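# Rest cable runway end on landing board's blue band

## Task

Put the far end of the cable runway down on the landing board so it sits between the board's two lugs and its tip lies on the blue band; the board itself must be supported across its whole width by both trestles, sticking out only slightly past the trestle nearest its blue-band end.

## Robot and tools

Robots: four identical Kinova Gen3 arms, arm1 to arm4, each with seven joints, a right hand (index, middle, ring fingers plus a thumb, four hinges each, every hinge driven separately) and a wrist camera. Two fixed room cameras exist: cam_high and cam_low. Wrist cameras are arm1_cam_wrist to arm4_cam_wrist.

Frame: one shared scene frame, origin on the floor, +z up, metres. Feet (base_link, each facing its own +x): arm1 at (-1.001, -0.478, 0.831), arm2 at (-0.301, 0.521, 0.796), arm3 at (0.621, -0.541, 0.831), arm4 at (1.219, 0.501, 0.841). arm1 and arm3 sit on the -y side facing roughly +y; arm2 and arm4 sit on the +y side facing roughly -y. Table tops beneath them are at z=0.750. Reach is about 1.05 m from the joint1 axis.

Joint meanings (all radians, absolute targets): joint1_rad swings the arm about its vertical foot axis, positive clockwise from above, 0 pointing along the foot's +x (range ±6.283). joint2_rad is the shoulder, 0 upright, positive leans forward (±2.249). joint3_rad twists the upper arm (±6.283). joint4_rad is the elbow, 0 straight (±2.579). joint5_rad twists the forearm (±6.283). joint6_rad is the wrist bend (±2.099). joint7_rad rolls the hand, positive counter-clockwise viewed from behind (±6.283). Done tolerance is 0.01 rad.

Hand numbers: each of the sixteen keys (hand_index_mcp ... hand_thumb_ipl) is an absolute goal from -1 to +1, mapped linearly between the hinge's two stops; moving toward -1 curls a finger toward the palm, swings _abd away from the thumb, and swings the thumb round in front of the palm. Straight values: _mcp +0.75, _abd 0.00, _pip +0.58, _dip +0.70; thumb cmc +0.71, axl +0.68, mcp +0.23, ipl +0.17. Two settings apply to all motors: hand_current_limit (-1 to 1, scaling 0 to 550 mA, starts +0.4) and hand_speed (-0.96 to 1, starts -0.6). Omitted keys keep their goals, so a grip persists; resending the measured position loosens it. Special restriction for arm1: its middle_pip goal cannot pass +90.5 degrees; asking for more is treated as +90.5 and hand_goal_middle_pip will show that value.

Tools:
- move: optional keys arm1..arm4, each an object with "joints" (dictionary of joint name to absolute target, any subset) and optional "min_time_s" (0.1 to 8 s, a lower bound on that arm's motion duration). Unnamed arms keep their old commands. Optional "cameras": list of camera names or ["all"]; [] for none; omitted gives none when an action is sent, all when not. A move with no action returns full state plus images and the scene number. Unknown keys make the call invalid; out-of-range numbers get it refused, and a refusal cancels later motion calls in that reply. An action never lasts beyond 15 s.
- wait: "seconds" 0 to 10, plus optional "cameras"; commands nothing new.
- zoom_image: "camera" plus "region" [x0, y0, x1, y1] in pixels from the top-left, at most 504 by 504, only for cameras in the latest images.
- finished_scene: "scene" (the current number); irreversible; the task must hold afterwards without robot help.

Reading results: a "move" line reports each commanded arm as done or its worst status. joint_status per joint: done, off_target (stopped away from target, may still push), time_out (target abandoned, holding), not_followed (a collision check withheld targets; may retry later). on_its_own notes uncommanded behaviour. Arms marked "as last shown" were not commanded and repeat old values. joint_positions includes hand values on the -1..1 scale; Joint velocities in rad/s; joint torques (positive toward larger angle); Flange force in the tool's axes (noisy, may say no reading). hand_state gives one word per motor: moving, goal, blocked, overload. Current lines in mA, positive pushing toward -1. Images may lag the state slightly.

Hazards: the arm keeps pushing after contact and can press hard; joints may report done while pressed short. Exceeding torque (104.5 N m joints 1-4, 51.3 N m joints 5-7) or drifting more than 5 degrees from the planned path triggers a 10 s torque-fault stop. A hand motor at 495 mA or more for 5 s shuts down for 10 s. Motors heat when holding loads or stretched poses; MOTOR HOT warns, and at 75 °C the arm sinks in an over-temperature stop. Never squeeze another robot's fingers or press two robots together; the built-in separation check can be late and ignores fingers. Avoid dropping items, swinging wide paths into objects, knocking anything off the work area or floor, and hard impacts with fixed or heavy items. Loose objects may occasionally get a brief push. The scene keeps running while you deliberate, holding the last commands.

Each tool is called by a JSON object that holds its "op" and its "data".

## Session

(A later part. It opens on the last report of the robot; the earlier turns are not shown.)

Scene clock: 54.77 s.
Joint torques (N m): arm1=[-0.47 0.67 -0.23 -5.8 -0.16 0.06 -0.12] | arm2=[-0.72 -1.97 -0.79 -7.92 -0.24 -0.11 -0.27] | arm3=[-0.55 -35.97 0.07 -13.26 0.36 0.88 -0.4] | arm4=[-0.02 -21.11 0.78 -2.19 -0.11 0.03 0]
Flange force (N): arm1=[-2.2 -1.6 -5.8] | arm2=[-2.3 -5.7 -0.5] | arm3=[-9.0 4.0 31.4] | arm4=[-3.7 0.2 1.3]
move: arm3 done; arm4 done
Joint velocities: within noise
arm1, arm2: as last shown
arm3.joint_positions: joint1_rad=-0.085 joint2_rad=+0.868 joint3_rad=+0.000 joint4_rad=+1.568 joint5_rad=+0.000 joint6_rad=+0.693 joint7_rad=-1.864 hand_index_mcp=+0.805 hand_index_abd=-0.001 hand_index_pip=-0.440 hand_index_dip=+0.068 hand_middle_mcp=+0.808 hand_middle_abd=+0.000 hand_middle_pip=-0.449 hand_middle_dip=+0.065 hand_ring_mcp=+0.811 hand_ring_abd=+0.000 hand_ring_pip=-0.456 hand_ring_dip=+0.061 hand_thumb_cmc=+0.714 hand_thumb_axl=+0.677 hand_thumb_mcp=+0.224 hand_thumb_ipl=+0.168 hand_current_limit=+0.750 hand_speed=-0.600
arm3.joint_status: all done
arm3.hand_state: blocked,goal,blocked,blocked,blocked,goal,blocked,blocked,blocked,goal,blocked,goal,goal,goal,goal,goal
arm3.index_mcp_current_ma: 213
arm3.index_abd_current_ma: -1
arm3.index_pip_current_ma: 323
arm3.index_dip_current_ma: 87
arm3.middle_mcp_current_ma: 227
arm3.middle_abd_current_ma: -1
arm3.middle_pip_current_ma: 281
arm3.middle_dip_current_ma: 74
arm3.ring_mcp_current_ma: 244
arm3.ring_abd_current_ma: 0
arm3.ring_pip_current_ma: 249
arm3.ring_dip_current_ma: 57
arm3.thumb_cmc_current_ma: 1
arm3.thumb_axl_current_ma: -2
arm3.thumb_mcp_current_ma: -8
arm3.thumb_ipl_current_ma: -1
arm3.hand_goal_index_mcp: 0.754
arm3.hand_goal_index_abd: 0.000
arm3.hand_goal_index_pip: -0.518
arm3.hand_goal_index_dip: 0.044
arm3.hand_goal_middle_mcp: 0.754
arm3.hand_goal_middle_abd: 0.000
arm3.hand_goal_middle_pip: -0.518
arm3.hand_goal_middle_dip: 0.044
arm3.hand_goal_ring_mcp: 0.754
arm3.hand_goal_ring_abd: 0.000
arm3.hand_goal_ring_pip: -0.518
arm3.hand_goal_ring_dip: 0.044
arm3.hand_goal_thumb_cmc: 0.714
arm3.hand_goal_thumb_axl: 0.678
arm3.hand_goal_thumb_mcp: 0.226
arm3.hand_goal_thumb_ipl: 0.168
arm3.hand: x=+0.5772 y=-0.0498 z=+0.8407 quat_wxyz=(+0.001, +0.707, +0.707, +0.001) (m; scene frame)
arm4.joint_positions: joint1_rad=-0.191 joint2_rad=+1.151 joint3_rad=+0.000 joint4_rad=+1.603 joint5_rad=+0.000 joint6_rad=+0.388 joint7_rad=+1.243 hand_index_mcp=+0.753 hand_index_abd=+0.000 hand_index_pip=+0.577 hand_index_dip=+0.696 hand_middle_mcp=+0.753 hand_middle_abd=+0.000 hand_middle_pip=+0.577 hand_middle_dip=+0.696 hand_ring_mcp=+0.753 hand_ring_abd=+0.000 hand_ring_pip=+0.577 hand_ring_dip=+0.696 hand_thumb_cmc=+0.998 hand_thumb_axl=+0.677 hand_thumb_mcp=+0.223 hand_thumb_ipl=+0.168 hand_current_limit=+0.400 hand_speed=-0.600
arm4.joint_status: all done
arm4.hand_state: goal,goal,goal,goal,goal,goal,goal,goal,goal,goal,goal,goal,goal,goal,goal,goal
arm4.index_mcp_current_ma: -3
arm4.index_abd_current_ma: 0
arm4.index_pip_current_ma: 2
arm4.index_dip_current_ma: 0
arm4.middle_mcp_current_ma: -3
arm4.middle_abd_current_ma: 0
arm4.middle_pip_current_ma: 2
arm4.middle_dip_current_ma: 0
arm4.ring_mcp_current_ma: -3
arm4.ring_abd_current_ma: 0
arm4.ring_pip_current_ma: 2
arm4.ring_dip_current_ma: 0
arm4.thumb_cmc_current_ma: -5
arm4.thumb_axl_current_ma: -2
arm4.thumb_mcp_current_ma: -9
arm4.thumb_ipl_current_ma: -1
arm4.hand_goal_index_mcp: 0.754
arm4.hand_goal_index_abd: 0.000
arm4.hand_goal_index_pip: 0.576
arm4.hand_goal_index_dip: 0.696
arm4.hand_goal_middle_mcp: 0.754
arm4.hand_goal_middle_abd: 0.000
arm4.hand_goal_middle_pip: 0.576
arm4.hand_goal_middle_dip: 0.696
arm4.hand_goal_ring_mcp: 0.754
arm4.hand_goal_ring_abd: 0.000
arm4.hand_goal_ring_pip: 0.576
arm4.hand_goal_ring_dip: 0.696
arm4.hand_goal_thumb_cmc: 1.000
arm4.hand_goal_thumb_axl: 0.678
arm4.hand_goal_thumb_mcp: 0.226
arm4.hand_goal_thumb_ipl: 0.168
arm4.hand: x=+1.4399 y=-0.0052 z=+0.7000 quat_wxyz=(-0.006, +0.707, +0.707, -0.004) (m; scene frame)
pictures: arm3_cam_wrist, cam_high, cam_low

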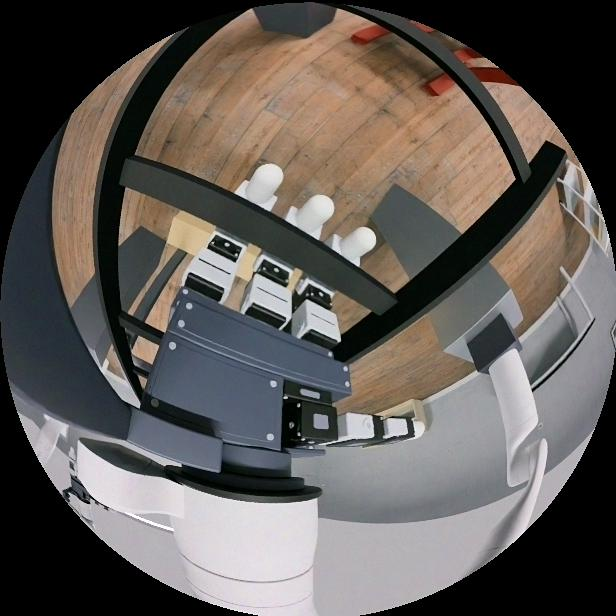

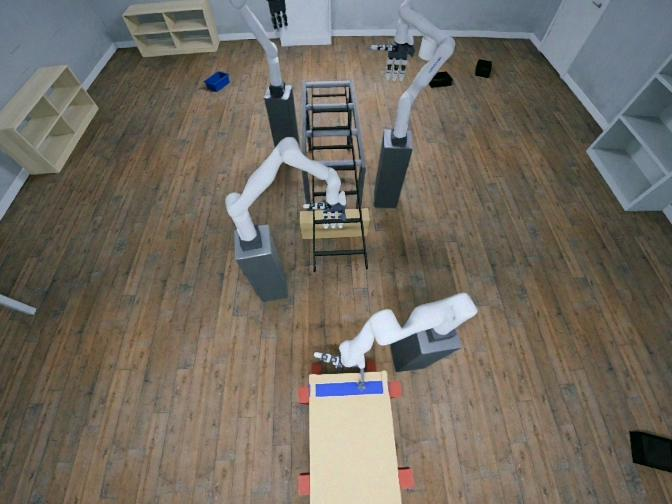

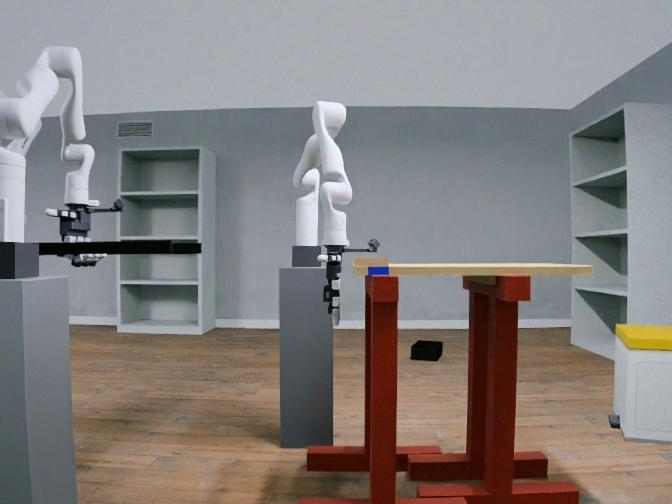

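{"op": "move", "data": {"arm4": {"joints": {"joint1_rad": -0.1054, "joint2_rad": 0.5502, "joint4_rad": 1.5502, "joint6_rad": 1.0412, "joint7_rad": 1.3282, "hand_thumb_cmc": 0.714}, "min_time_s": 4}, "arm3": {"joints": {"joint1_rad": 0.1640, "joint2_rad": 0.8490, "joint4_rad": 1.6223, "joint6_rad": 0.6594, "joint7_rad": -1.6150}, "min_time_s": 5}, "cameras": ["cam_high", "cam_low"]}}

{"op": "move", "data": {"arm4": {"joints": {"joint1_rad": 0.439, "joint2_rad": -0.45, "joint4_rad": 1.4, "joint6_rad": 2.05, "joint7_rad": 1.8}, "min_time_s": 5}, "arm3": {"joints": {"joint1_rad": 0.4133, "joint2_rad": 0.8790, "joint4_rad": 1.5488, "joint6_rad": 0.7047, "joint7_rad": -1.3657}, "min_time_s": 5}, "cameras": ["arm3_cam_wrist", "arm4_cam_wrist", "cam_high", "cam_low"]}}

Scene clock: 60.40 s.
Joint torques (N m): arm1=[-0.46 0.7 -0.24 -5.79 -0.2 0.07 -0.08] | arm2=[-0.74 -1.97 -0.76 -7.89 -0.24 -0.12 -0.3] | arm3=[-0.24 -36.59 0.4 -13.73 0.45 0.56 -0.46] | arm4=[-0.08 -17.73 0.59 -6.56 -0.08 0.03 -0.01]
Flange force (N): arm1=[-2.2 -1.5 -5.8] | arm2=[-2.3 -5.7 -0.6] | arm3=[-10.2 1.3 33.8] | arm4=[-2.9 -0.1 -0.6]
move: arm3 done; arm4 done
Joint velocities: within noise
arm1.joint_positions: joint1_rad=-0.386 joint2_rad=-0.453 joint3_rad=-0.084 joint4_rad=+1.481 joint5_rad=-0.050 joint6_rad=+2.058 joint7_rad=+1.676 hand_index_mcp=+0.753 hand_index_abd=+0.000 hand_index_pip=+0.577 hand_index_dip=+0.696 hand_middle_mcp=+0.753 hand_middle_abd=+0.000 hand_middle_pip=+0.577 hand_middle_dip=+0.696 hand_ring_mcp=+0.753 hand_ring_abd=+0.000 hand_ring_pip=+0.577 hand_ring_dip=+0.696 hand_thumb_cmc=+0.714 hand_thumb_axl=+0.677 hand_thumb_mcp=+0.224 hand_thumb_ipl=+0.168 hand_current_limit=+0.400 hand_speed=-0.600
arm1.joint_status: not commanded
arm1.hand_state: goal,goal,goal,goal,goal,goal,goal,goal,goal,goal,goal,goal,goal,goal,goal,goal
arm1.index_mcp_current_ma: 0
arm1.index_abd_current_ma: 0
arm1.index_pip_current_ma: 0
arm1.index_dip_current_ma: 0
arm1.middle_mcp_current_ma: 0
arm1.middle_abd_current_ma: 0
arm1.middle_pip_current_ma: 0
arm1.middle_dip_current_ma: 0
arm1.ring_mcp_current_ma: 0
arm1.ring_abd_current_ma: 0
arm1.ring_pip_current_ma: 0
arm1.ring_dip_current_ma: 0
arm1.thumb_cmc_current_ma: 0
arm1.thumb_axl_current_ma: 0
arm1.thumb_mcp_current_ma: 0
arm1.thumb_ipl_current_ma: 0
arm1.hand_goal_index_mcp: 0.754
arm1.hand_goal_index_abd: 0.000
arm1.hand_goal_index_pip: 0.576
arm1.hand_goal_index_dip: 0.696
arm1.hand_goal_middle_mcp: 0.754
arm1.hand_goal_middle_abd: 0.000
arm1.hand_goal_middle_pip: 0.576
arm1.hand_goal_middle_dip: 0.696
arm1.hand_goal_ring_mcp: 0.754
arm1.hand_goal_ring_abd: 0.000
arm1.hand_goal_ring_pip: 0.576
arm1.hand_goal_ring_dip: 0.696
arm1.hand_goal_thumb_cmc: 0.714
arm1.hand_goal_thumb_axl: 0.678
arm1.hand_goal_thumb_mcp: 0.226
arm1.hand_goal_thumb_ipl: 0.168
arm1.hand: x=-1.1176 y=-0.3983 z=+1.3565 quat_wxyz=(+0.013, -0.849, +0.527, +0.022) (m; scene frame)
arm2.joint_positions: joint1_rad=+0.397 joint2_rad=-0.402 joint3_rad=-0.106 joint4_rad=+1.460 joint5_rad=-0.005 joint6_rad=+2.069 joint7_rad=+1.882 hand_index_mcp=+0.753 hand_index_abd=+0.000 hand_index_pip=+0.577 hand_index_dip=+0.696 hand_middle_mcp=+0.753 hand_middle_abd=+0.000 hand_middle_pip=+0.577 hand_middle_dip=+0.696 hand_ring_mcp=+0.753 hand_ring_abd=+0.000 hand_ring_pip=+0.577 hand_ring_dip=+0.696 hand_thumb_cmc=+0.714 hand_thumb_axl=+0.677 hand_thumb_mcp=+0.224 hand_thumb_ipl=+0.168 hand_current_limit=+0.400 hand_speed=-0.600
arm2.joint_status: not commanded
arm2.hand_state: goal,goal,goal,goal,goal,goal,goal,goal,goal,goal,goal,goal,goal,goal,goal,goal
arm2.index_mcp_current_ma: 0
arm2.index_abd_current_ma: 0
arm2.index_pip_current_ma: 0
arm2.index_dip_current_ma: 0
arm2.middle_mcp_current_ma: 0
arm2.middle_abd_current_ma: 0
arm2.middle_pip_current_ma: 0
arm2.middle_dip_current_ma: 0
arm2.ring_mcp_current_ma: 0
arm2.ring_abd_current_ma: 0
arm2.ring_pip_current_ma: 0
arm2.ring_dip_current_ma: 0
arm2.thumb_cmc_current_ma: 0
arm2.thumb_axl_current_ma: 0
arm2.thumb_mcp_current_ma: -1
arm2.thumb_ipl_current_ma: 0
arm2.hand_goal_index_mcp: 0.754
arm2.hand_goal_index_abd: 0.000
arm2.hand_goal_index_pip: 0.576
arm2.hand_goal_index_dip: 0.696
arm2.hand_goal_middle_mcp: 0.754
arm2.hand_goal_middle_abd: 0.000
arm2.hand_goal_middle_pip: 0.576
arm2.hand_goal_middle_dip: 0.696
arm2.hand_goal_ring_mcp: 0.754
arm2.hand_goal_ring_abd: 0.000
arm2.hand_goal_ring_pip: 0.576
arm2.hand_goal_ring_dip: 0.696
arm2.hand_goal_thumb_cmc: 0.714
arm2.hand_goal_thumb_axl: 0.678
arm2.hand_goal_thumb_mcp: 0.226
arm2.hand_goal_thumb_ipl: 0.168
arm2.hand: x=-0.2697 y=+0.3905 z=+1.3175 quat_wxyz=(-0.019, +0.742, +0.670, -0.018) (m; scene frame)
arm3.joint_positions: joint1_rad=+0.164 joint2_rad=+0.849 joint3_rad=+0.000 joint4_rad=+1.622 joint5_rad=+0.000 joint6_rad=+0.659 joint7_rad=-1.615 hand_index_mcp=+0.807 hand_index_abd=-0.001 hand_index_pip=-0.440 hand_index_dip=+0.068 hand_middle_mcp=+0.810 hand_middle_abd=+0.000 hand_middle_pip=-0.449 hand_middle_dip=+0.065 hand_ring_mcp=+0.813 hand_ring_abd=+0.000 hand_ring_pip=-0.456 hand_ring_dip=+0.061 hand_thumb_cmc=+0.714 hand_thumb_axl=+0.677 hand_thumb_mcp=+0.224 hand_thumb_ipl=+0.168 hand_current_limit=+0.750 hand_speed=-0.600
arm3.joint_status: all done
arm3.hand_state: blocked,goal,blocked,blocked,blocked,goal,blocked,blocked,blocked,goal,blocked,goal,goal,goal,goal,goal
arm3.index_mcp_current_ma: 225
arm3.index_abd_current_ma: -1
arm3.index_pip_current_ma: 323
arm3.index_dip_current_ma: 87
arm3.middle_mcp_current_ma: 237
arm3.middle_abd_current_ma: -1
arm3.middle_pip_current_ma: 281
arm3.middle_dip_current_ma: 74
arm3.ring_mcp_current_ma: 250
arm3.ring_abd_current_ma: 0
arm3.ring_pip_current_ma: 249
arm3.ring_dip_current_ma: 57
arm3.thumb_cmc_current_ma: 1
arm3.thumb_axl_current_ma: -2
arm3.thumb_mcp_current_ma: -8
arm3.thumb_ipl_current_ma: -1
arm3.hand_goal_index_mcp: 0.754
arm3.hand_goal_index_abd: 0.000
arm3.hand_goal_index_pip: -0.518
arm3.hand_goal_index_dip: 0.044
arm3.hand_goal_middle_mcp: 0.754
arm3.hand_goal_middle_abd: 0.000
arm3.hand_goal_middle_pip: -0.518
arm3.hand_goal_middle_dip: 0.044
arm3.hand_goal_ring_mcp: 0.754
arm3.hand_goal_ring_abd: 0.000
arm3.hand_goal_ring_pip: -0.518
arm3.hand_goal_ring_dip: 0.044
arm3.hand_goal_thumb_cmc: 0.714
arm3.hand_goal_thumb_axl: 0.678
arm3.hand_goal_thumb_mcp: 0.226
arm3.hand_goal_thumb_ipl: 0.168
arm3.hand: x=+0.7081 y=-0.0481 z=+0.8408 quat_wxyz=(+0.002, +0.707, +0.707, +0.002) (m; scene frame)
arm4.joint_positions: joint1_rad=-0.105 joint2_rad=+0.550 joint3_rad=+0.000 joint4_rad=+1.550 joint5_rad=+0.000 joint6_rad=+1.041 joint7_rad=+1.328 hand_index_mcp=+0.753 hand_index_abd=+0.000 hand_index_pip=+0.577 hand_index_dip=+0.696 hand_middle_mcp=+0.753 hand_middle_abd=+0.000 hand_middle_pip=+0.577 hand_middle_dip=+0.696 hand_ring_mcp=+0.753 hand_ring_abd=+0.000 hand_ring_pip=+0.577 hand_ring_dip=+0.696 hand_thumb_cmc=+0.716 hand_thumb_axl=+0.677 hand_thumb_mcp=+0.223 hand_thumb_ipl=+0.168 hand_current_limit=+0.400 hand_speed=-0.600
arm4.joint_status: all done
arm4.hand_state: goal,goal,goal,goal,goal,goal,goal,goal,goal,goal,goal,goal,goal,goal,goal,goal
arm4.index_mcp_current_ma: -3
arm4.index_abd_current_ma: 0
arm4.index_pip_current_ma: 2
arm4.index_dip_current_ma: 0
arm4.middle_mcp_current_ma: -3
arm4.middle_abd_current_ma: 0
arm4.middle_pip_current_ma: 2
arm4.middle_dip_current_ma: 0
arm4.ring_mcp_current_ma: -3
arm4.ring_abd_current_ma: 0
arm4.ring_pip_current_ma: 2
arm4.ring_dip_current_ma: 0
arm4.thumb_cmc_current_ma: 6
arm4.thumb_axl_current_ma: -2
arm4.thumb_mcp_current_ma: -9
arm4.thumb_ipl_current_ma: -1
arm4.hand_goal_index_mcp: 0.754
arm4.hand_goal_index_abd: 0.000
arm4.hand_goal_index_pip: 0.576
arm4.hand_goal_index_dip: 0.696
arm4.hand_goal_middle_mcp: 0.754
arm4.hand_goal_middle_abd: 0.000
arm4.hand_goal_middle_pip: 0.576
arm4.hand_goal_middle_dip: 0.696
arm4.hand_goal_ring_mcp: 0.754
arm4.hand_goal_ring_abd: 0.000
arm4.hand_goal_ring_pip: 0.576
arm4.hand_goal_ring_dip: 0.696
arm4.hand_goal_thumb_cmc: 0.714
arm4.hand_goal_thumb_axl: 0.678
arm4.hand_goal_thumb_mcp: 0.226
arm4.hand_goal_thumb_ipl: 0.168
arm4.hand: x=+1.3998 y=-0.0050 z=+1.0200 quat_wxyz=(-0.006, +0.707, +0.707, -0.004) (m; scene frame)
pictures: cam_high, cam_low

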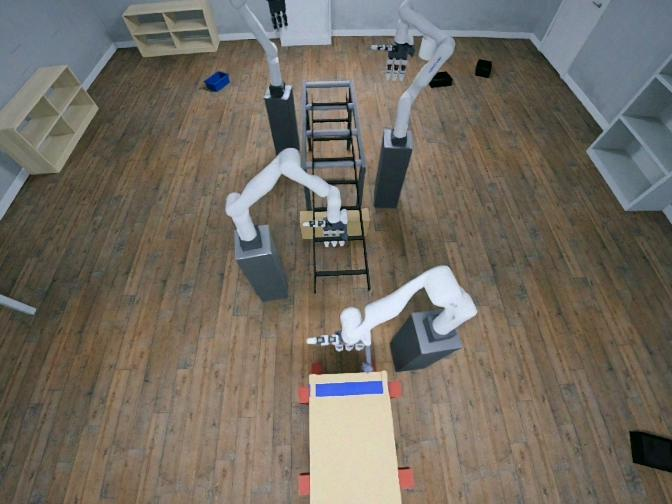

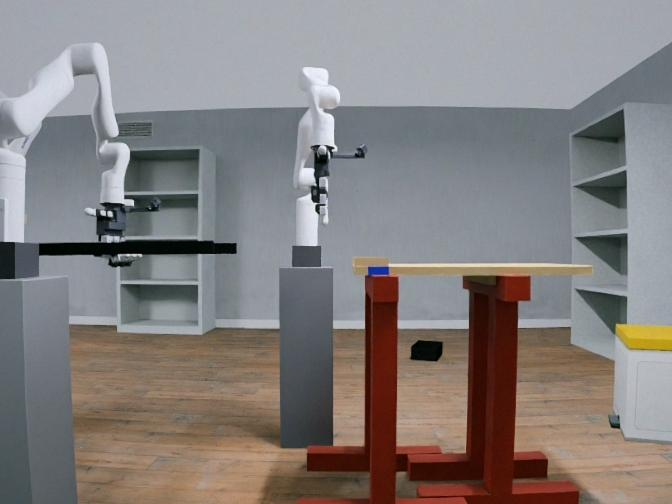

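Scene clock: 65.77 s.
Joint torques (N m): arm1=[-0.45 0.68 -0.21 -5.73 -0.17 0.06 -0.07] | arm2=[-0.74 -1.94 -0.77 -7.89 -0.25 -0.12 -0.25] | arm3=[0.12 -35.5 0.68 -13.38 0.46 0.55 -0.53] | arm4=[-0.35 1.07 0.18 -6.47 -0.08 -0.36 -0.04]
Flange force (N): arm1=[-2.3 -1.4 -6.1] | arm2=[-2.3 -5.6 -0.6] | arm3=[-10.0 -1.7 29.3] | arm4=[-1.4 0.5 -3.2]
move: arm3 done; arm4 done
Joint velocities: within noise
arm1, arm2: as last shown
arm3.joint_positions: joint1_rad=+0.413 joint2_rad=+0.879 joint3_rad=+0.000 joint4_rad=+1.549 joint5_rad=+0.000 joint6_rad=+0.705 joint7_rad=-1.366 hand_index_mcp=+0.810 hand_index_abd=-0.001 hand_index_pip=-0.437 hand_index_dip=+0.068 hand_middle_mcp=+0.811 hand_middle_abd=-0.001 hand_middle_pip=-0.447 hand_middle_dip=+0.066 hand_ring_mcp=+0.813 hand_ring_abd=-0.001 hand_ring_pip=-0.456 hand_ring_dip=+0.063 hand_thumb_cmc=+0.714 hand_thumb_axl=+0.677 hand_thumb_mcp=+0.224 hand_thumb_ipl=+0.168 hand_current_limit=+0.750 hand_speed=-0.600
arm3.joint_status: all done
arm3.hand_state: blocked,goal,blocked,blocked,blocked,goal,blocked,blocked,blocked,goal,blocked,goal,goal,goal,goal,goal
arm3.index_mcp_current_ma: 238
arm3.index_abd_current_ma: -2
arm3.index_pip_current_ma: 337
arm3.index_dip_current_ma: 87
arm3.middle_mcp_current_ma: 245
arm3.middle_abd_current_ma: -2
arm3.middle_pip_current_ma: 291
arm3.middle_dip_current_ma: 76
arm3.ring_mcp_current_ma: 252
arm3.ring_abd_current_ma: -2
arm3.ring_pip_current_ma: 249
arm3.ring_dip_current_ma: 65
arm3.thumb_cmc_current_ma: 1
arm3.thumb_axl_current_ma: -2
arm3.thumb_mcp_current_ma: -8
arm3.thumb_ipl_current_ma: -1
arm3.hand_goal_index_mcp: 0.754
arm3.hand_goal_index_abd: 0.000
arm3.hand_goal_index_pip: -0.518
arm3.hand_goal_index_dip: 0.044
arm3.hand_goal_middle_mcp: 0.754
arm3.hand_goal_middle_abd: 0.000
arm3.hand_goal_middle_pip: -0.518
arm3.hand_goal_middle_dip: 0.044
arm3.hand_goal_ring_mcp: 0.754
arm3.hand_goal_ring_abd: 0.000
arm3.hand_goal_ring_pip: -0.518
arm3.hand_goal_ring_dip: 0.044
arm3.hand_goal_thumb_cmc: 0.714
arm3.hand_goal_thumb_axl: 0.678
arm3.hand_goal_thumb_mcp: 0.226
arm3.hand_goal_thumb_ipl: 0.168
arm3.hand: x=+0.8388 y=-0.0467 z=+0.8409 quat_wxyz=(+0.003, +0.707, +0.707, +0.002) (m; scene frame)
arm4.joint_positions: joint1_rad=+0.439 joint2_rad=-0.450 joint3_rad=+0.000 joint4_rad=+1.400 joint5_rad=+0.000 joint6_rad=+2.050 joint7_rad=+1.800 hand_index_mcp=+0.753 hand_index_abd=+0.000 hand_index_pip=+0.577 hand_index_dip=+0.696 hand_middle_mcp=+0.753 hand_middle_abd=+0.000 hand_middle_pip=+0.577 hand_middle_dip=+0.696 hand_ring_mcp=+0.753 hand_ring_abd=+0.000 hand_ring_pip=+0.577 hand_ring_dip=+0.696 hand_thumb_cmc=+0.716 hand_thumb_axl=+0.677 hand_thumb_mcp=+0.223 hand_thumb_ipl=+0.168 hand_current_limit=+0.400 hand_speed=-0.600
arm4.joint_status: all done
arm4.hand_state: goal,goal,goal,goal,goal,goal,goal,goal,goal,goal,goal,goal,goal,goal,goal,goal
arm4.index_mcp_current_ma: -3
arm4.index_abd_current_ma: 0
arm4.index_pip_current_ma: 2
arm4.index_dip_current_ma: 0
arm4.middle_mcp_current_ma: -3
arm4.middle_abd_current_ma: 0
arm4.middle_pip_current_ma: 2
arm4.middle_dip_current_ma: 0
arm4.ring_mcp_current_ma: -3
arm4.ring_abd_current_ma: 0
arm4.ring_pip_current_ma: 2
arm4.ring_dip_current_ma: 0
arm4.thumb_cmc_current_ma: 6
arm4.thumb_axl_current_ma: -2
arm4.thumb_mcp_current_ma: -9
arm4.thumb_ipl_current_ma: -1
arm4.hand_goal_index_mcp: 0.754
arm4.hand_goal_index_abd: 0.000
arm4.hand_goal_index_pip: 0.576
arm4.hand_goal_index_dip: 0.696
arm4.hand_goal_middle_mcp: 0.754
arm4.hand_goal_middle_abd: 0.000
arm4.hand_goal_middle_pip: 0.576
arm4.hand_goal_middle_dip: 0.696
arm4.hand_goal_ring_mcp: 0.754
arm4.hand_goal_ring_abd: 0.000
arm4.hand_goal_ring_pip: 0.576
arm4.hand_goal_ring_dip: 0.696
arm4.hand_goal_thumb_cmc: 0.714
arm4.hand_goal_thumb_axl: 0.678
arm4.hand_goal_thumb_mcp: 0.226
arm4.hand_goal_thumb_ipl: 0.168
arm4.hand: x=+1.2516 y=+0.3680 z=+1.3888 quat_wxyz=(+0.029, +0.730, +0.679, -0.065) (m; scene frame)
pictures: arm3_cam_wrist, arm4_cam_wrist, cam_high, cam_low

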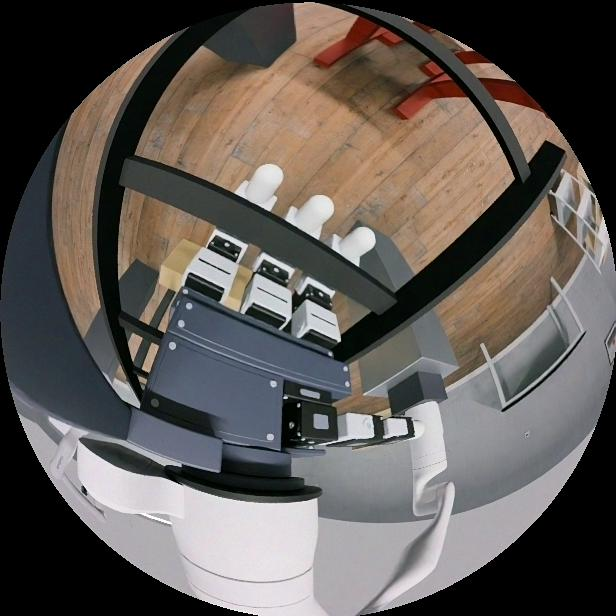

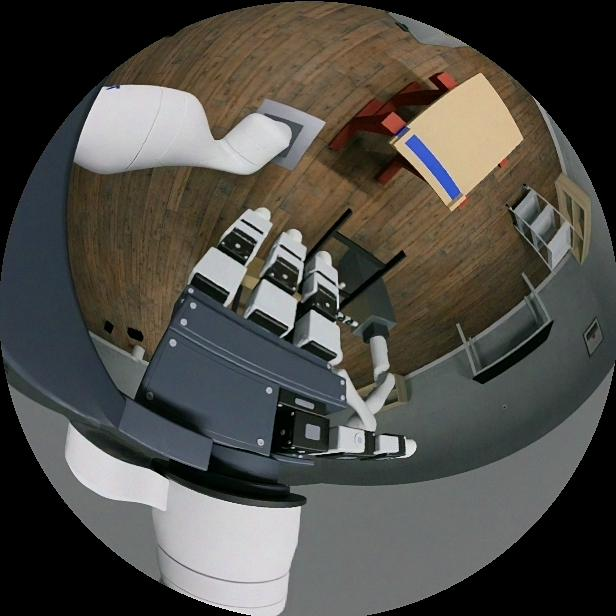

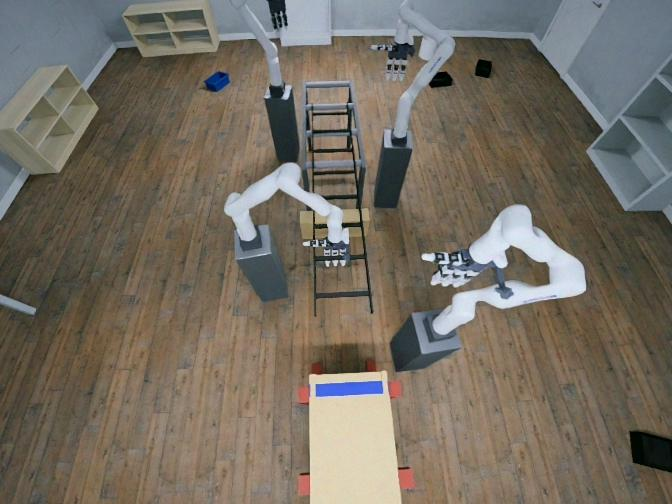

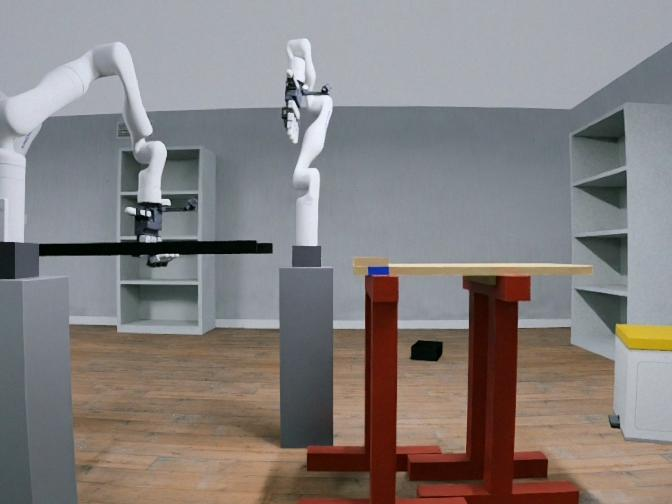

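{"op": "zoom_image", "data": {"camera": "cam_high", "region": [290, 230, 410, 330]}}

{"op": "zoom_image", "data": {"camera": "cam_high", "region": [290, 340, 410, 440]}}

{"op": "zoom_image", "data": {"camera": "cam_low", "region": [200, 200, 420, 310]}}

Scaled by 4.200 from the camera's 672x504 image, which has a finer 960x720 frame.

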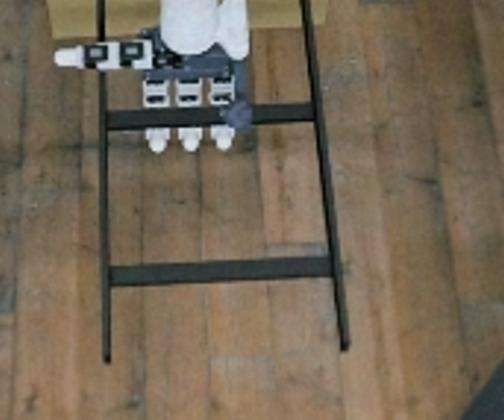

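Scaled by 4.200 from the camera's 672x504 image, which has a finer 960x720 frame.

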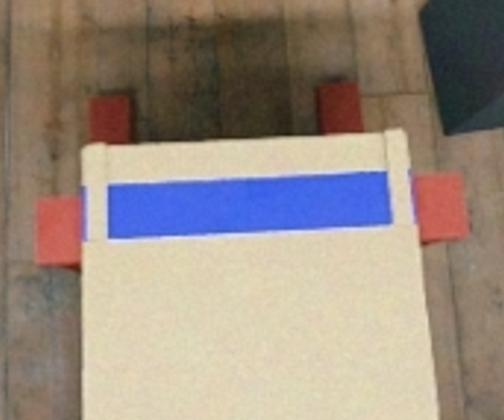

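Scaled by 2.291 from the camera's 672x504 image, which has a finer 960x720 frame.

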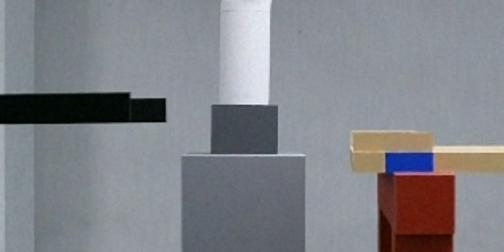

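{"op": "move", "data": {"arm3": {"joints": {"joint1_rad": 0.6192, "joint2_rad": 0.9543, "joint4_rad": 1.3615, "joint6_rad": 0.8187, "joint7_rad": -1.1598}, "min_time_s": 4.5}, "cameras": ["cam_high", "cam_low"]}}

{"op": "move", "data": {"arm3": {"joints": {"joint1_rad": 0.7777, "joint2_rad": 1.0725, "joint4_rad": 1.0761, "joint6_rad": 0.9877, "joint7_rad": -1.0013}, "min_time_s": 4.5}, "cameras": ["arm3_cam_wrist", "arm4_cam_wrist", "cam_high", "cam_low"]}}

{"op": "zoom_image", "data": {"camera": "cam_high", "region": [290, 290, 410, 410]}}

{"op": "zoom_image", "data": {"camera": "cam_low", "region": [200, 200, 420, 310]}}

{"op": "zoom_image", "data": {"camera": "arm4_cam_wrist", "region": [280, 60, 560, 340]}}

Scene clock: 72.63 s.
Joint torques (N m): arm1=[-0.5 0.7 -0.24 -5.76 -0.2 0.08 -0.12] | arm2=[-0.75 -1.96 -0.71 -7.93 -0.23 -0.14 -0.27] | arm3=[0.21 -40.1 0.88 -15.93 0.69 0.29 -0.51] | arm4=[-0.33 1.18 0.14 -6.49 -0.1 -0.39 -0.03]
Flange force (N): arm1=[-2.2 -1.6 -5.9] | arm2=[-2.4 -5.4 -0.5] | arm3=[-11.4 -4.8 31.9] | arm4=[-1.1 0.4 -3.1]
move: arm3 done
Joint velocities: within noise
arm1, arm2, arm4: as last shown
arm3.joint_positions: joint1_rad=+0.619 joint2_rad=+0.954 joint3_rad=+0.000 joint4_rad=+1.361 joint5_rad=+0.000 joint6_rad=+0.819 joint7_rad=-1.160 hand_index_mcp=+0.811 hand_index_abd=-0.003 hand_index_pip=-0.435 hand_index_dip=+0.068 hand_middle_mcp=+0.811 hand_middle_abd=-0.002 hand_middle_pip=-0.447 hand_middle_dip=+0.066 hand_ring_mcp=+0.813 hand_ring_abd=-0.002 hand_ring_pip=-0.456 hand_ring_dip=+0.063 hand_thumb_cmc=+0.714 hand_thumb_axl=+0.677 hand_thumb_mcp=+0.224 hand_thumb_ipl=+0.168 hand_current_limit=+0.750 hand_speed=-0.600
arm3.joint_status: all done
arm3.hand_state: blocked,goal,blocked,blocked,blocked,goal,blocked,blocked,blocked,goal,blocked,goal,goal,goal,goal,goal
arm3.index_mcp_current_ma: 241
arm3.index_abd_current_ma: -6
arm3.index_pip_current_ma: 348
arm3.index_dip_current_ma: 87
arm3.middle_mcp_current_ma: 245
arm3.middle_abd_current_ma: -6
arm3.middle_pip_current_ma: 291
arm3.middle_dip_current_ma: 76
arm3.ring_mcp_current_ma: 253
arm3.ring_abd_current_ma: -5
arm3.ring_pip_current_ma: 249
arm3.ring_dip_current_ma: 65
arm3.thumb_cmc_current_ma: 1
arm3.thumb_axl_current_ma: -2
arm3.thumb_mcp_current_ma: -8
arm3.thumb_ipl_current_ma: -1
arm3.hand_goal_index_mcp: 0.754
arm3.hand_goal_index_abd: 0.000
arm3.hand_goal_index_pip: -0.518
arm3.hand_goal_index_dip: 0.044
arm3.hand_goal_middle_mcp: 0.754
arm3.hand_goal_middle_abd: 0.000
arm3.hand_goal_middle_pip: -0.518
arm3.hand_goal_middle_dip: 0.044
arm3.hand_goal_ring_mcp: 0.754
arm3.hand_goal_ring_abd: 0.000
arm3.hand_goal_ring_pip: -0.518
arm3.hand_goal_ring_dip: 0.044
arm3.hand_goal_thumb_cmc: 0.714
arm3.hand_goal_thumb_axl: 0.678
arm3.hand_goal_thumb_mcp: 0.226
arm3.hand_goal_thumb_ipl: 0.168
arm3.hand: x=+0.9591 y=-0.0445 z=+0.8412 quat_wxyz=(+0.005, +0.707, +0.707, +0.002) (m; scene frame)
arm4.hand: x=+1.2516 y=+0.3680 z=+1.3889 quat_wxyz=(+0.029, +0.730, +0.679, -0.065) (m; scene frame)
pictures: cam_high, cam_low

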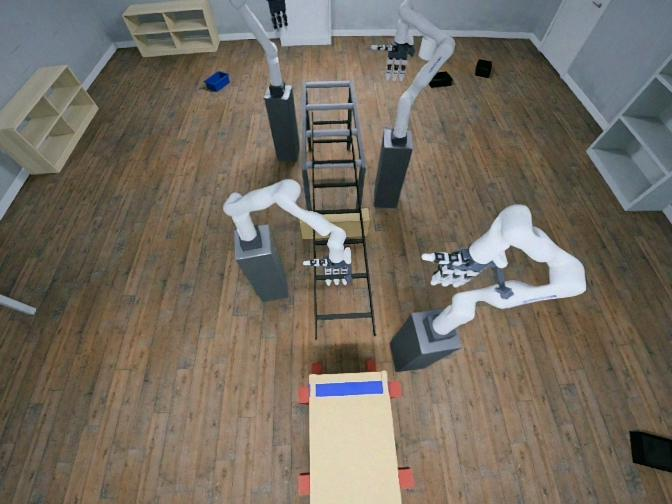

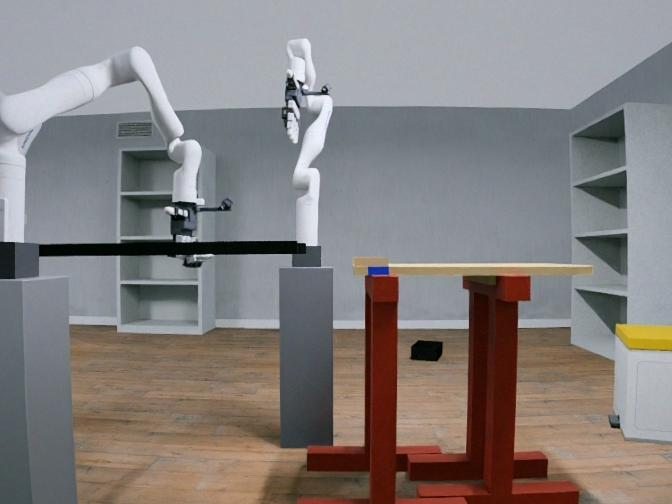

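Scene clock: 77.43 s.
Joint torques (N m): arm1=[-0.42 0.69 -0.2 -5.77 -0.2 0.06 -0.15] | arm2=[-0.72 -2 -0.74 -7.93 -0.25 -0.14 -0.26] | arm3=[0.24 -45.65 1.1 -18.77 0.87 0.11 -0.54] | arm4=[-0.28 1.15 0.21 -6.53 -0.09 -0.41 -0.09]
Flange force (N): arm1=[-2.2 -1.7 -5.9] | arm2=[-2.4 -5.6 -0.5] | arm3=[-13.5 -8.5 34.3] | arm4=[-1.1 0.4 -3.1]
move: arm3 done
Joint velocities: within noise
arm1, arm2, arm4: as last shown
arm3.joint_positions: joint1_rad=+0.778 joint2_rad=+1.073 joint3_rad=+0.000 joint4_rad=+1.076 joint5_rad=+0.000 joint6_rad=+0.988 joint7_rad=-1.001 hand_index_mcp=+0.812 hand_index_abd=-0.004 hand_index_pip=-0.431 hand_index_dip=+0.068 hand_middle_mcp=+0.812 hand_middle_abd=-0.004 hand_middle_pip=-0.446 hand_middle_dip=+0.066 hand_ring_mcp=+0.813 hand_ring_abd=-0.003 hand_ring_pip=-0.456 hand_ring_dip=+0.063 hand_thumb_cmc=+0.714 hand_thumb_axl=+0.677 hand_thumb_mcp=+0.224 hand_thumb_ipl=+0.168 hand_current_limit=+0.750 hand_speed=-0.600
arm3.joint_status: all done
arm3.hand_state: blocked,goal,blocked,blocked,blocked,goal,blocked,blocked,blocked,goal,blocked,goal,goal,goal,goal,goal
arm3.index_mcp_current_ma: 249
arm3.index_abd_current_ma: -9
arm3.index_pip_current_ma: 366
arm3.index_dip_current_ma: 87
arm3.middle_mcp_current_ma: 247
arm3.middle_abd_current_ma: -9
arm3.middle_pip_current_ma: 294
arm3.middle_dip_current_ma: 76
arm3.ring_mcp_current_ma: 253
arm3.ring_abd_current_ma: -7
arm3.ring_pip_current_ma: 249
arm3.ring_dip_current_ma: 65
arm3.thumb_cmc_current_ma: 1
arm3.thumb_axl_current_ma: -2
arm3.thumb_mcp_current_ma: -8
arm3.thumb_ipl_current_ma: -1
arm3.hand_goal_index_mcp: 0.754
arm3.hand_goal_index_abd: 0.000
arm3.hand_goal_index_pip: -0.518
arm3.hand_goal_index_dip: 0.044
arm3.hand_goal_middle_mcp: 0.754
arm3.hand_goal_middle_abd: 0.000
arm3.hand_goal_middle_pip: -0.518
arm3.hand_goal_middle_dip: 0.044
arm3.hand_goal_ring_mcp: 0.754
arm3.hand_goal_ring_abd: 0.000
arm3.hand_goal_ring_pip: -0.518
arm3.hand_goal_ring_dip: 0.044
arm3.hand_goal_thumb_cmc: 0.714
arm3.hand_goal_thumb_axl: 0.678
arm3.hand_goal_thumb_mcp: 0.226
arm3.hand_goal_thumb_ipl: 0.168
arm3.hand: x=+1.0691 y=-0.0421 z=+0.8411 quat_wxyz=(+0.005, +0.707, +0.707, +0.001) (m; scene frame)
pictures: arm3_cam_wrist, arm4_cam_wrist, cam_high, cam_low

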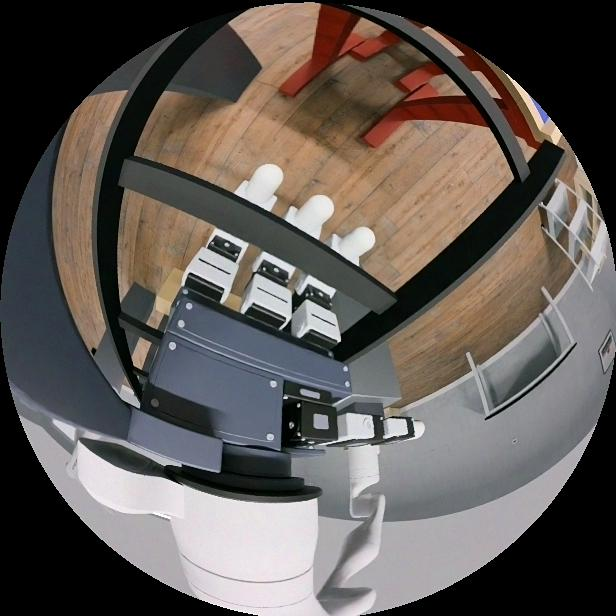

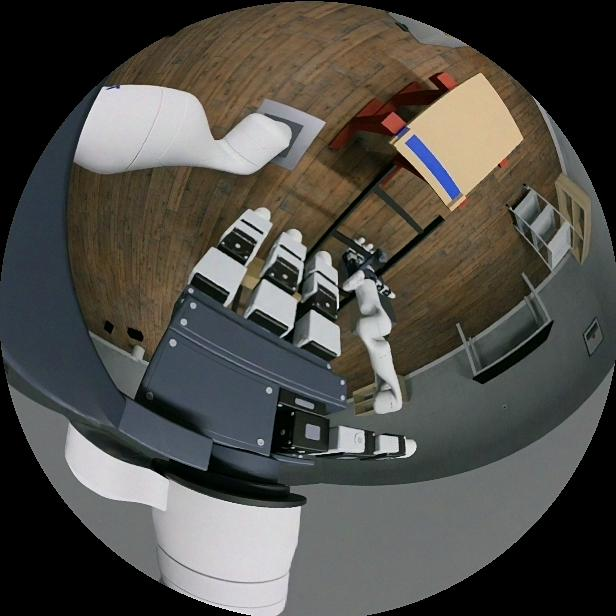

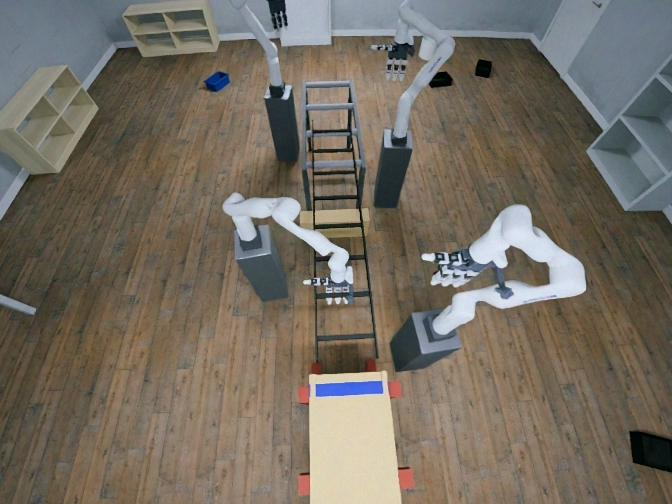

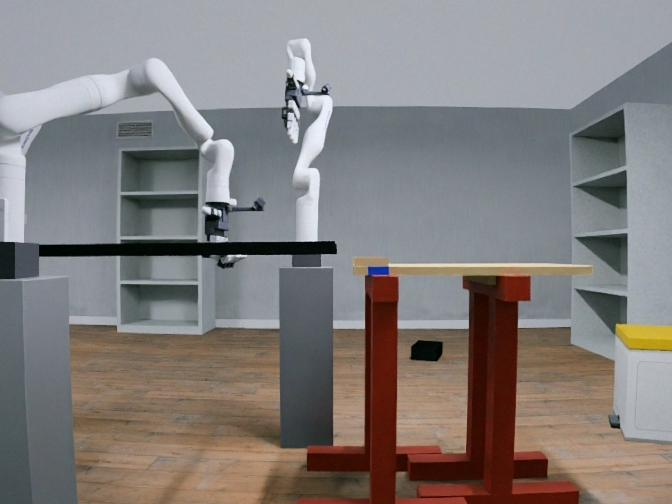

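Scaled by 4.200 from the camera's 672x504 image, which has a finer 960x720 frame.

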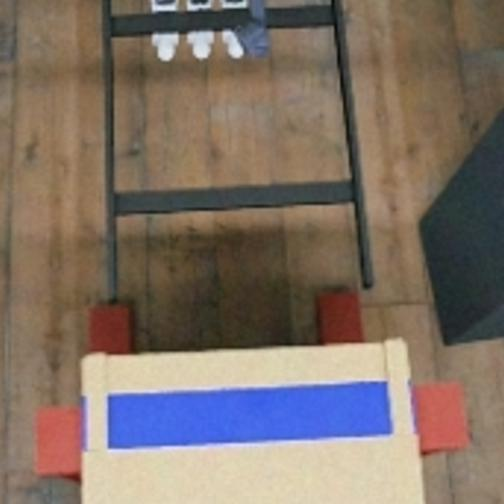

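Scaled by 2.291 from the camera's 672x504 image, which has a finer 960x720 frame.

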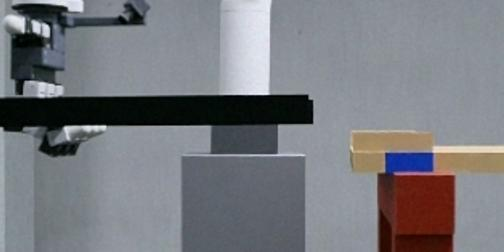

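Scaled by 1.800 from the camera's 616x616 image, which has a finer 880x880 frame.

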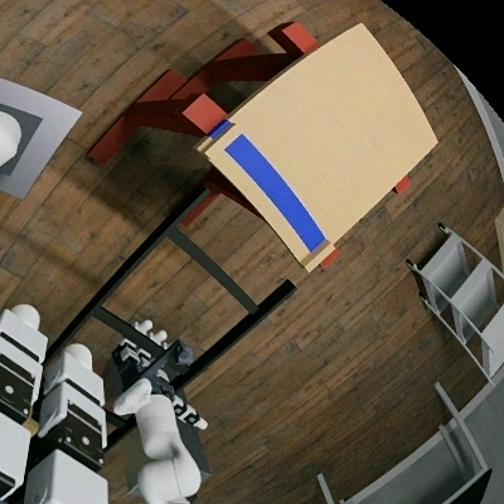

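{"op": "move", "data": {"arm3": {"joints": {"joint1_rad": 0.8803, "joint2_rad": 1.2187, "joint4_rad": 0.7312, "joint6_rad": 1.1877, "joint7_rad": -0.8987}, "min_time_s": 3.5}, "cameras": ["cam_low"]}}

{"op": "move", "data": {"arm3": {"joints": {"joint1_rad": 0.9259, "joint2_rad": 1.3341, "joint4_rad": 0.4621, "joint6_rad": 1.3419, "joint7_rad": -0.8531}, "min_time_s": 3}, "cameras": ["arm3_cam_wrist", "arm4_cam_wrist", "cam_high", "cam_low"]}}

{"op": "zoom_image", "data": {"camera": "cam_high", "region": [290, 310, 410, 430]}}

{"op": "zoom_image", "data": {"camera": "cam_low", "region": [240, 200, 440, 300]}}

{"op": "zoom_image", "data": {"camera": "arm4_cam_wrist", "region": [360, 60, 520, 260]}}

Scene clock: 82.53 s.
Joint torques (N m): arm1=[-0.44 0.71 -0.2 -5.75 -0.19 0.08 -0.12] | arm2=[-0.74 -1.96 -0.78 -7.96 -0.25 -0.11 -0.29] | arm3=[0.32 -50.53 1.13 -21.26 1.04 -0.06 -0.58] | arm4=[-0.37 1.09 0.22 -6.55 -0.04 -0.4 -0.06]
Flange force (N): arm1=[-2.2 -1.5 -5.9] | arm2=[-2.3 -5.7 -0.3] | arm3=[-18.6 -15.0 35.9] | arm4=[-1.2 0.7 -3.0]
move: arm3 done
Joint velocities: within noise
arm1, arm2, arm4: as last shown
arm3.joint_positions: joint1_rad=+0.880 joint2_rad=+1.219 joint3_rad=+0.000 joint4_rad=+0.731 joint5_rad=+0.000 joint6_rad=+1.188 joint7_rad=-0.899 hand_index_mcp=+0.814 hand_index_abd=-0.005 hand_index_pip=-0.429 hand_index_dip=+0.068 hand_middle_mcp=+0.813 hand_middle_abd=-0.005 hand_middle_pip=-0.445 hand_middle_dip=+0.066 hand_ring_mcp=+0.813 hand_ring_abd=-0.004 hand_ring_pip=-0.456 hand_ring_dip=+0.063 hand_thumb_cmc=+0.714 hand_thumb_axl=+0.677 hand_thumb_mcp=+0.224 hand_thumb_ipl=+0.168 hand_current_limit=+0.750 hand_speed=-0.600
arm3.joint_status: all done
arm3.hand_state: blocked,goal,blocked,blocked,blocked,goal,blocked,blocked,blocked,goal,blocked,goal,goal,goal,goal,goal
arm3.index_mcp_current_ma: 256
arm3.index_abd_current_ma: -12
arm3.index_pip_current_ma: 376
arm3.index_dip_current_ma: 87
arm3.middle_mcp_current_ma: 251
arm3.middle_abd_current_ma: -12
arm3.middle_pip_current_ma: 302
arm3.middle_dip_current_ma: 76
arm3.ring_mcp_current_ma: 253
arm3.ring_abd_current_ma: -10
arm3.ring_pip_current_ma: 249
arm3.ring_dip_current_ma: 65
arm3.thumb_cmc_current_ma: 1
arm3.thumb_axl_current_ma: -2
arm3.thumb_mcp_current_ma: -8
arm3.thumb_ipl_current_ma: -1
arm3.hand_goal_index_mcp: 0.754
arm3.hand_goal_index_abd: 0.000
arm3.hand_goal_index_pip: -0.518
arm3.hand_goal_index_dip: 0.044
arm3.hand_goal_middle_mcp: 0.754
arm3.hand_goal_middle_abd: 0.000
arm3.hand_goal_middle_pip: -0.518
arm3.hand_goal_middle_dip: 0.044
arm3.hand_goal_ring_mcp: 0.754
arm3.hand_goal_ring_abd: 0.000
arm3.hand_goal_ring_pip: -0.518
arm3.hand_goal_ring_dip: 0.044
arm3.hand_goal_thumb_cmc: 0.714
arm3.hand_goal_thumb_axl: 0.678
arm3.hand_goal_thumb_mcp: 0.226
arm3.hand_goal_thumb_ipl: 0.168
arm3.hand: x=+1.1539 y=-0.0400 z=+0.8410 quat_wxyz=(+0.006, +0.707, +0.707, +0.000) (m; scene frame)
pictures: cam_low

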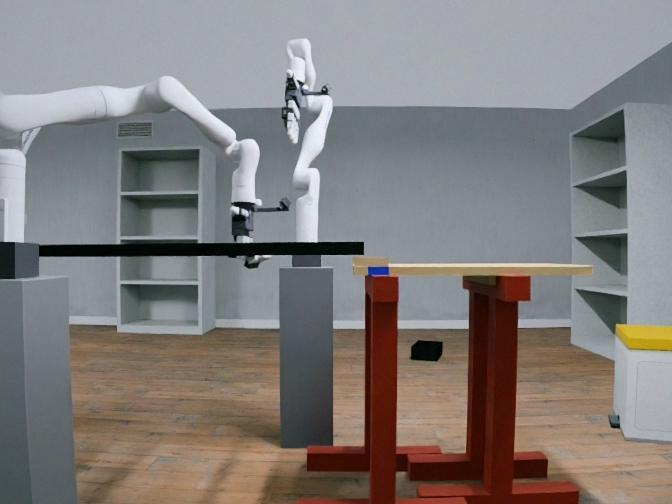

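Scene clock: 85.83 s.
Joint torques (N m): arm1=[-0.45 0.69 -0.24 -5.77 -0.2 0.05 -0.09] | arm2=[-0.71 -1.96 -0.77 -7.9 -0.28 -0.11 -0.27] | arm3=[0.73 -48.39 1 -20.45 1.06 -0.1 -0.48] | arm4=[-0.33 1.13 0.14 -6.57 -0.08 -0.38 -0.03]
Flange force (N): arm1=[-2.2 -1.6 -5.9] | arm2=[-2.3 -5.7 -0.6] | arm3=no reading | arm4=[-1.1 0.4 -2.8]
move: arm3 done
Joint velocities: within noise
arm1, arm2, arm4: as last shown
arm3.joint_positions: joint1_rad=+0.926 joint2_rad=+1.334 joint3_rad=+0.000 joint4_rad=+0.462 joint5_rad=+0.000 joint6_rad=+1.342 joint7_rad=-0.853 hand_index_mcp=+0.814 hand_index_abd=-0.005 hand_index_pip=-0.428 hand_index_dip=+0.072 hand_middle_mcp=+0.812 hand_middle_abd=-0.005 hand_middle_pip=-0.442 hand_middle_dip=+0.067 hand_ring_mcp=+0.811 hand_ring_abd=-0.004 hand_ring_pip=-0.456 hand_ring_dip=+0.063 hand_thumb_cmc=+0.714 hand_thumb_axl=+0.677 hand_thumb_mcp=+0.224 hand_thumb_ipl=+0.168 hand_current_limit=+0.750 hand_speed=-0.600
arm3.joint_status: all done
arm3.hand_state: blocked,goal,blocked,blocked,blocked,goal,blocked,blocked,blocked,goal,blocked,goal,goal,goal,goal,goal
arm3.index_mcp_current_ma: 256
arm3.index_abd_current_ma: -12
arm3.index_pip_current_ma: 379
arm3.index_dip_current_ma: 103
arm3.middle_mcp_current_ma: 249
arm3.middle_abd_current_ma: -12
arm3.middle_pip_current_ma: 311
arm3.middle_dip_current_ma: 81
arm3.ring_mcp_current_ma: 244
arm3.ring_abd_current_ma: -10
arm3.ring_pip_current_ma: 249
arm3.ring_dip_current_ma: 65
arm3.thumb_cmc_current_ma: 1
arm3.thumb_axl_current_ma: -2
arm3.thumb_mcp_current_ma: -8
arm3.thumb_ipl_current_ma: -1
arm3.hand_goal_index_mcp: 0.754
arm3.hand_goal_index_abd: 0.000
arm3.hand_goal_index_pip: -0.518
arm3.hand_goal_index_dip: 0.044
arm3.hand_goal_middle_mcp: 0.754
arm3.hand_goal_middle_abd: 0.000
arm3.hand_goal_middle_pip: -0.518
arm3.hand_goal_middle_dip: 0.044
arm3.hand_goal_ring_mcp: 0.754
arm3.hand_goal_ring_abd: 0.000
arm3.hand_goal_ring_pip: -0.518
arm3.hand_goal_ring_dip: 0.044
arm3.hand_goal_thumb_cmc: 0.714
arm3.hand_goal_thumb_axl: 0.678
arm3.hand_goal_thumb_mcp: 0.226
arm3.hand_goal_thumb_ipl: 0.168
arm3.hand: x=+1.1959 y=-0.0396 z=+0.8409 quat_wxyz=(+0.006, +0.707, +0.707, +0.000) (m; scene frame)
pictures: arm3_cam_wrist, arm4_cam_wrist, cam_high, cam_low

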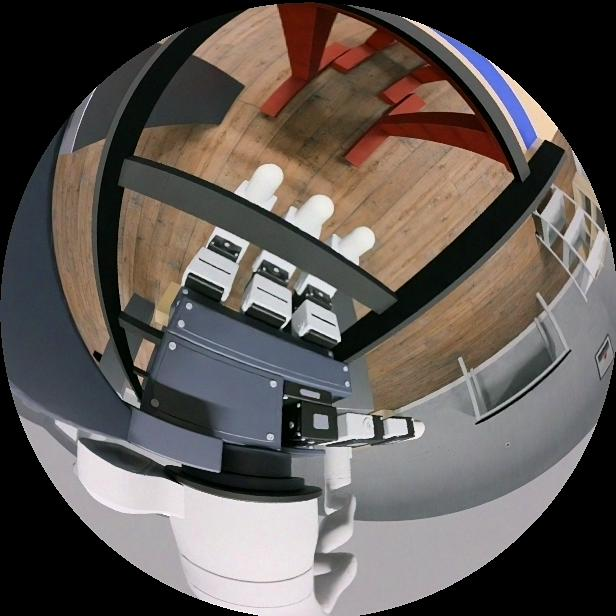

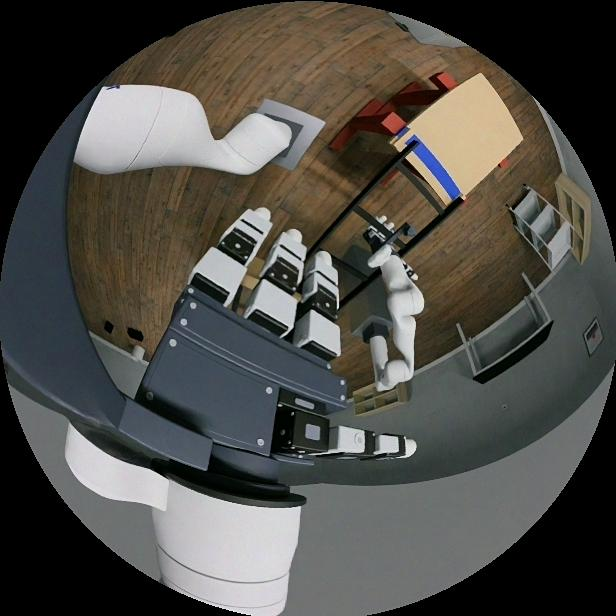

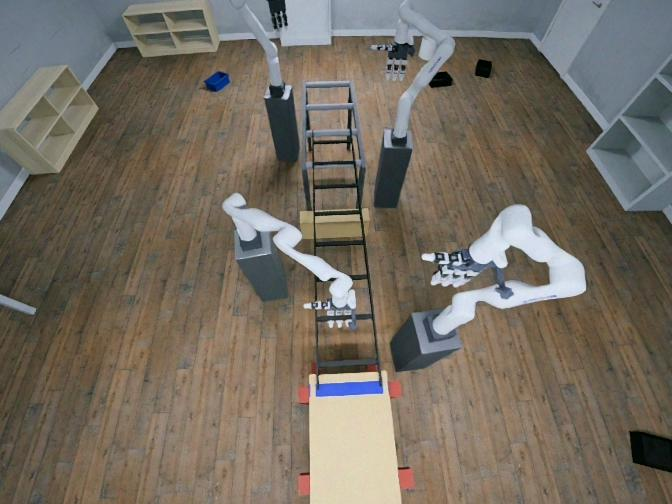

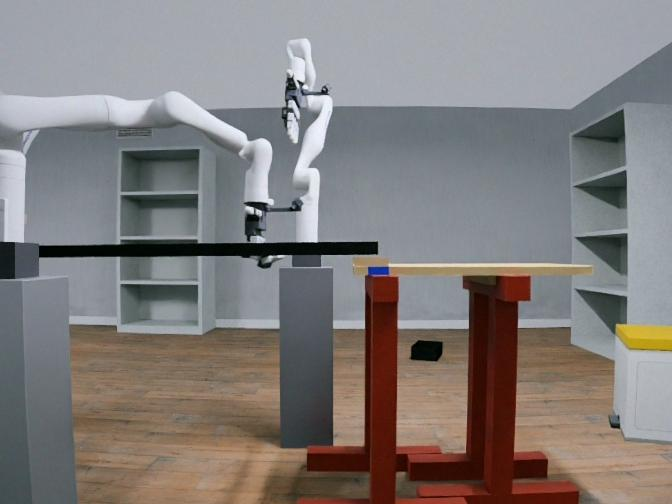

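Scaled by 4.200 from the camera's 672x504 image, which has a finer 960x720 frame.

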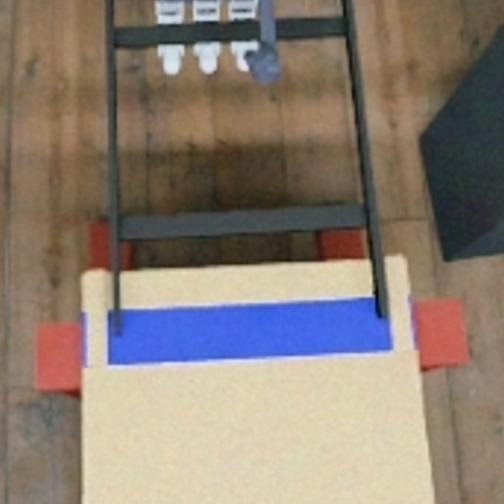

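Scaled by 2.520 from the camera's 672x504 image, which has a finer 960x720 frame.

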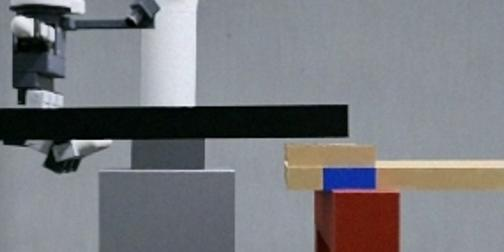

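Scaled by 2.520 from the camera's 616x616 image, which has a finer 880x880 frame.

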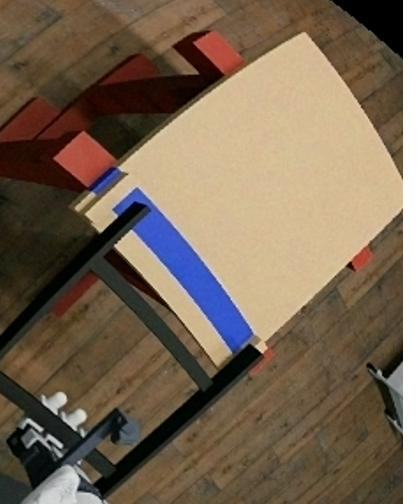

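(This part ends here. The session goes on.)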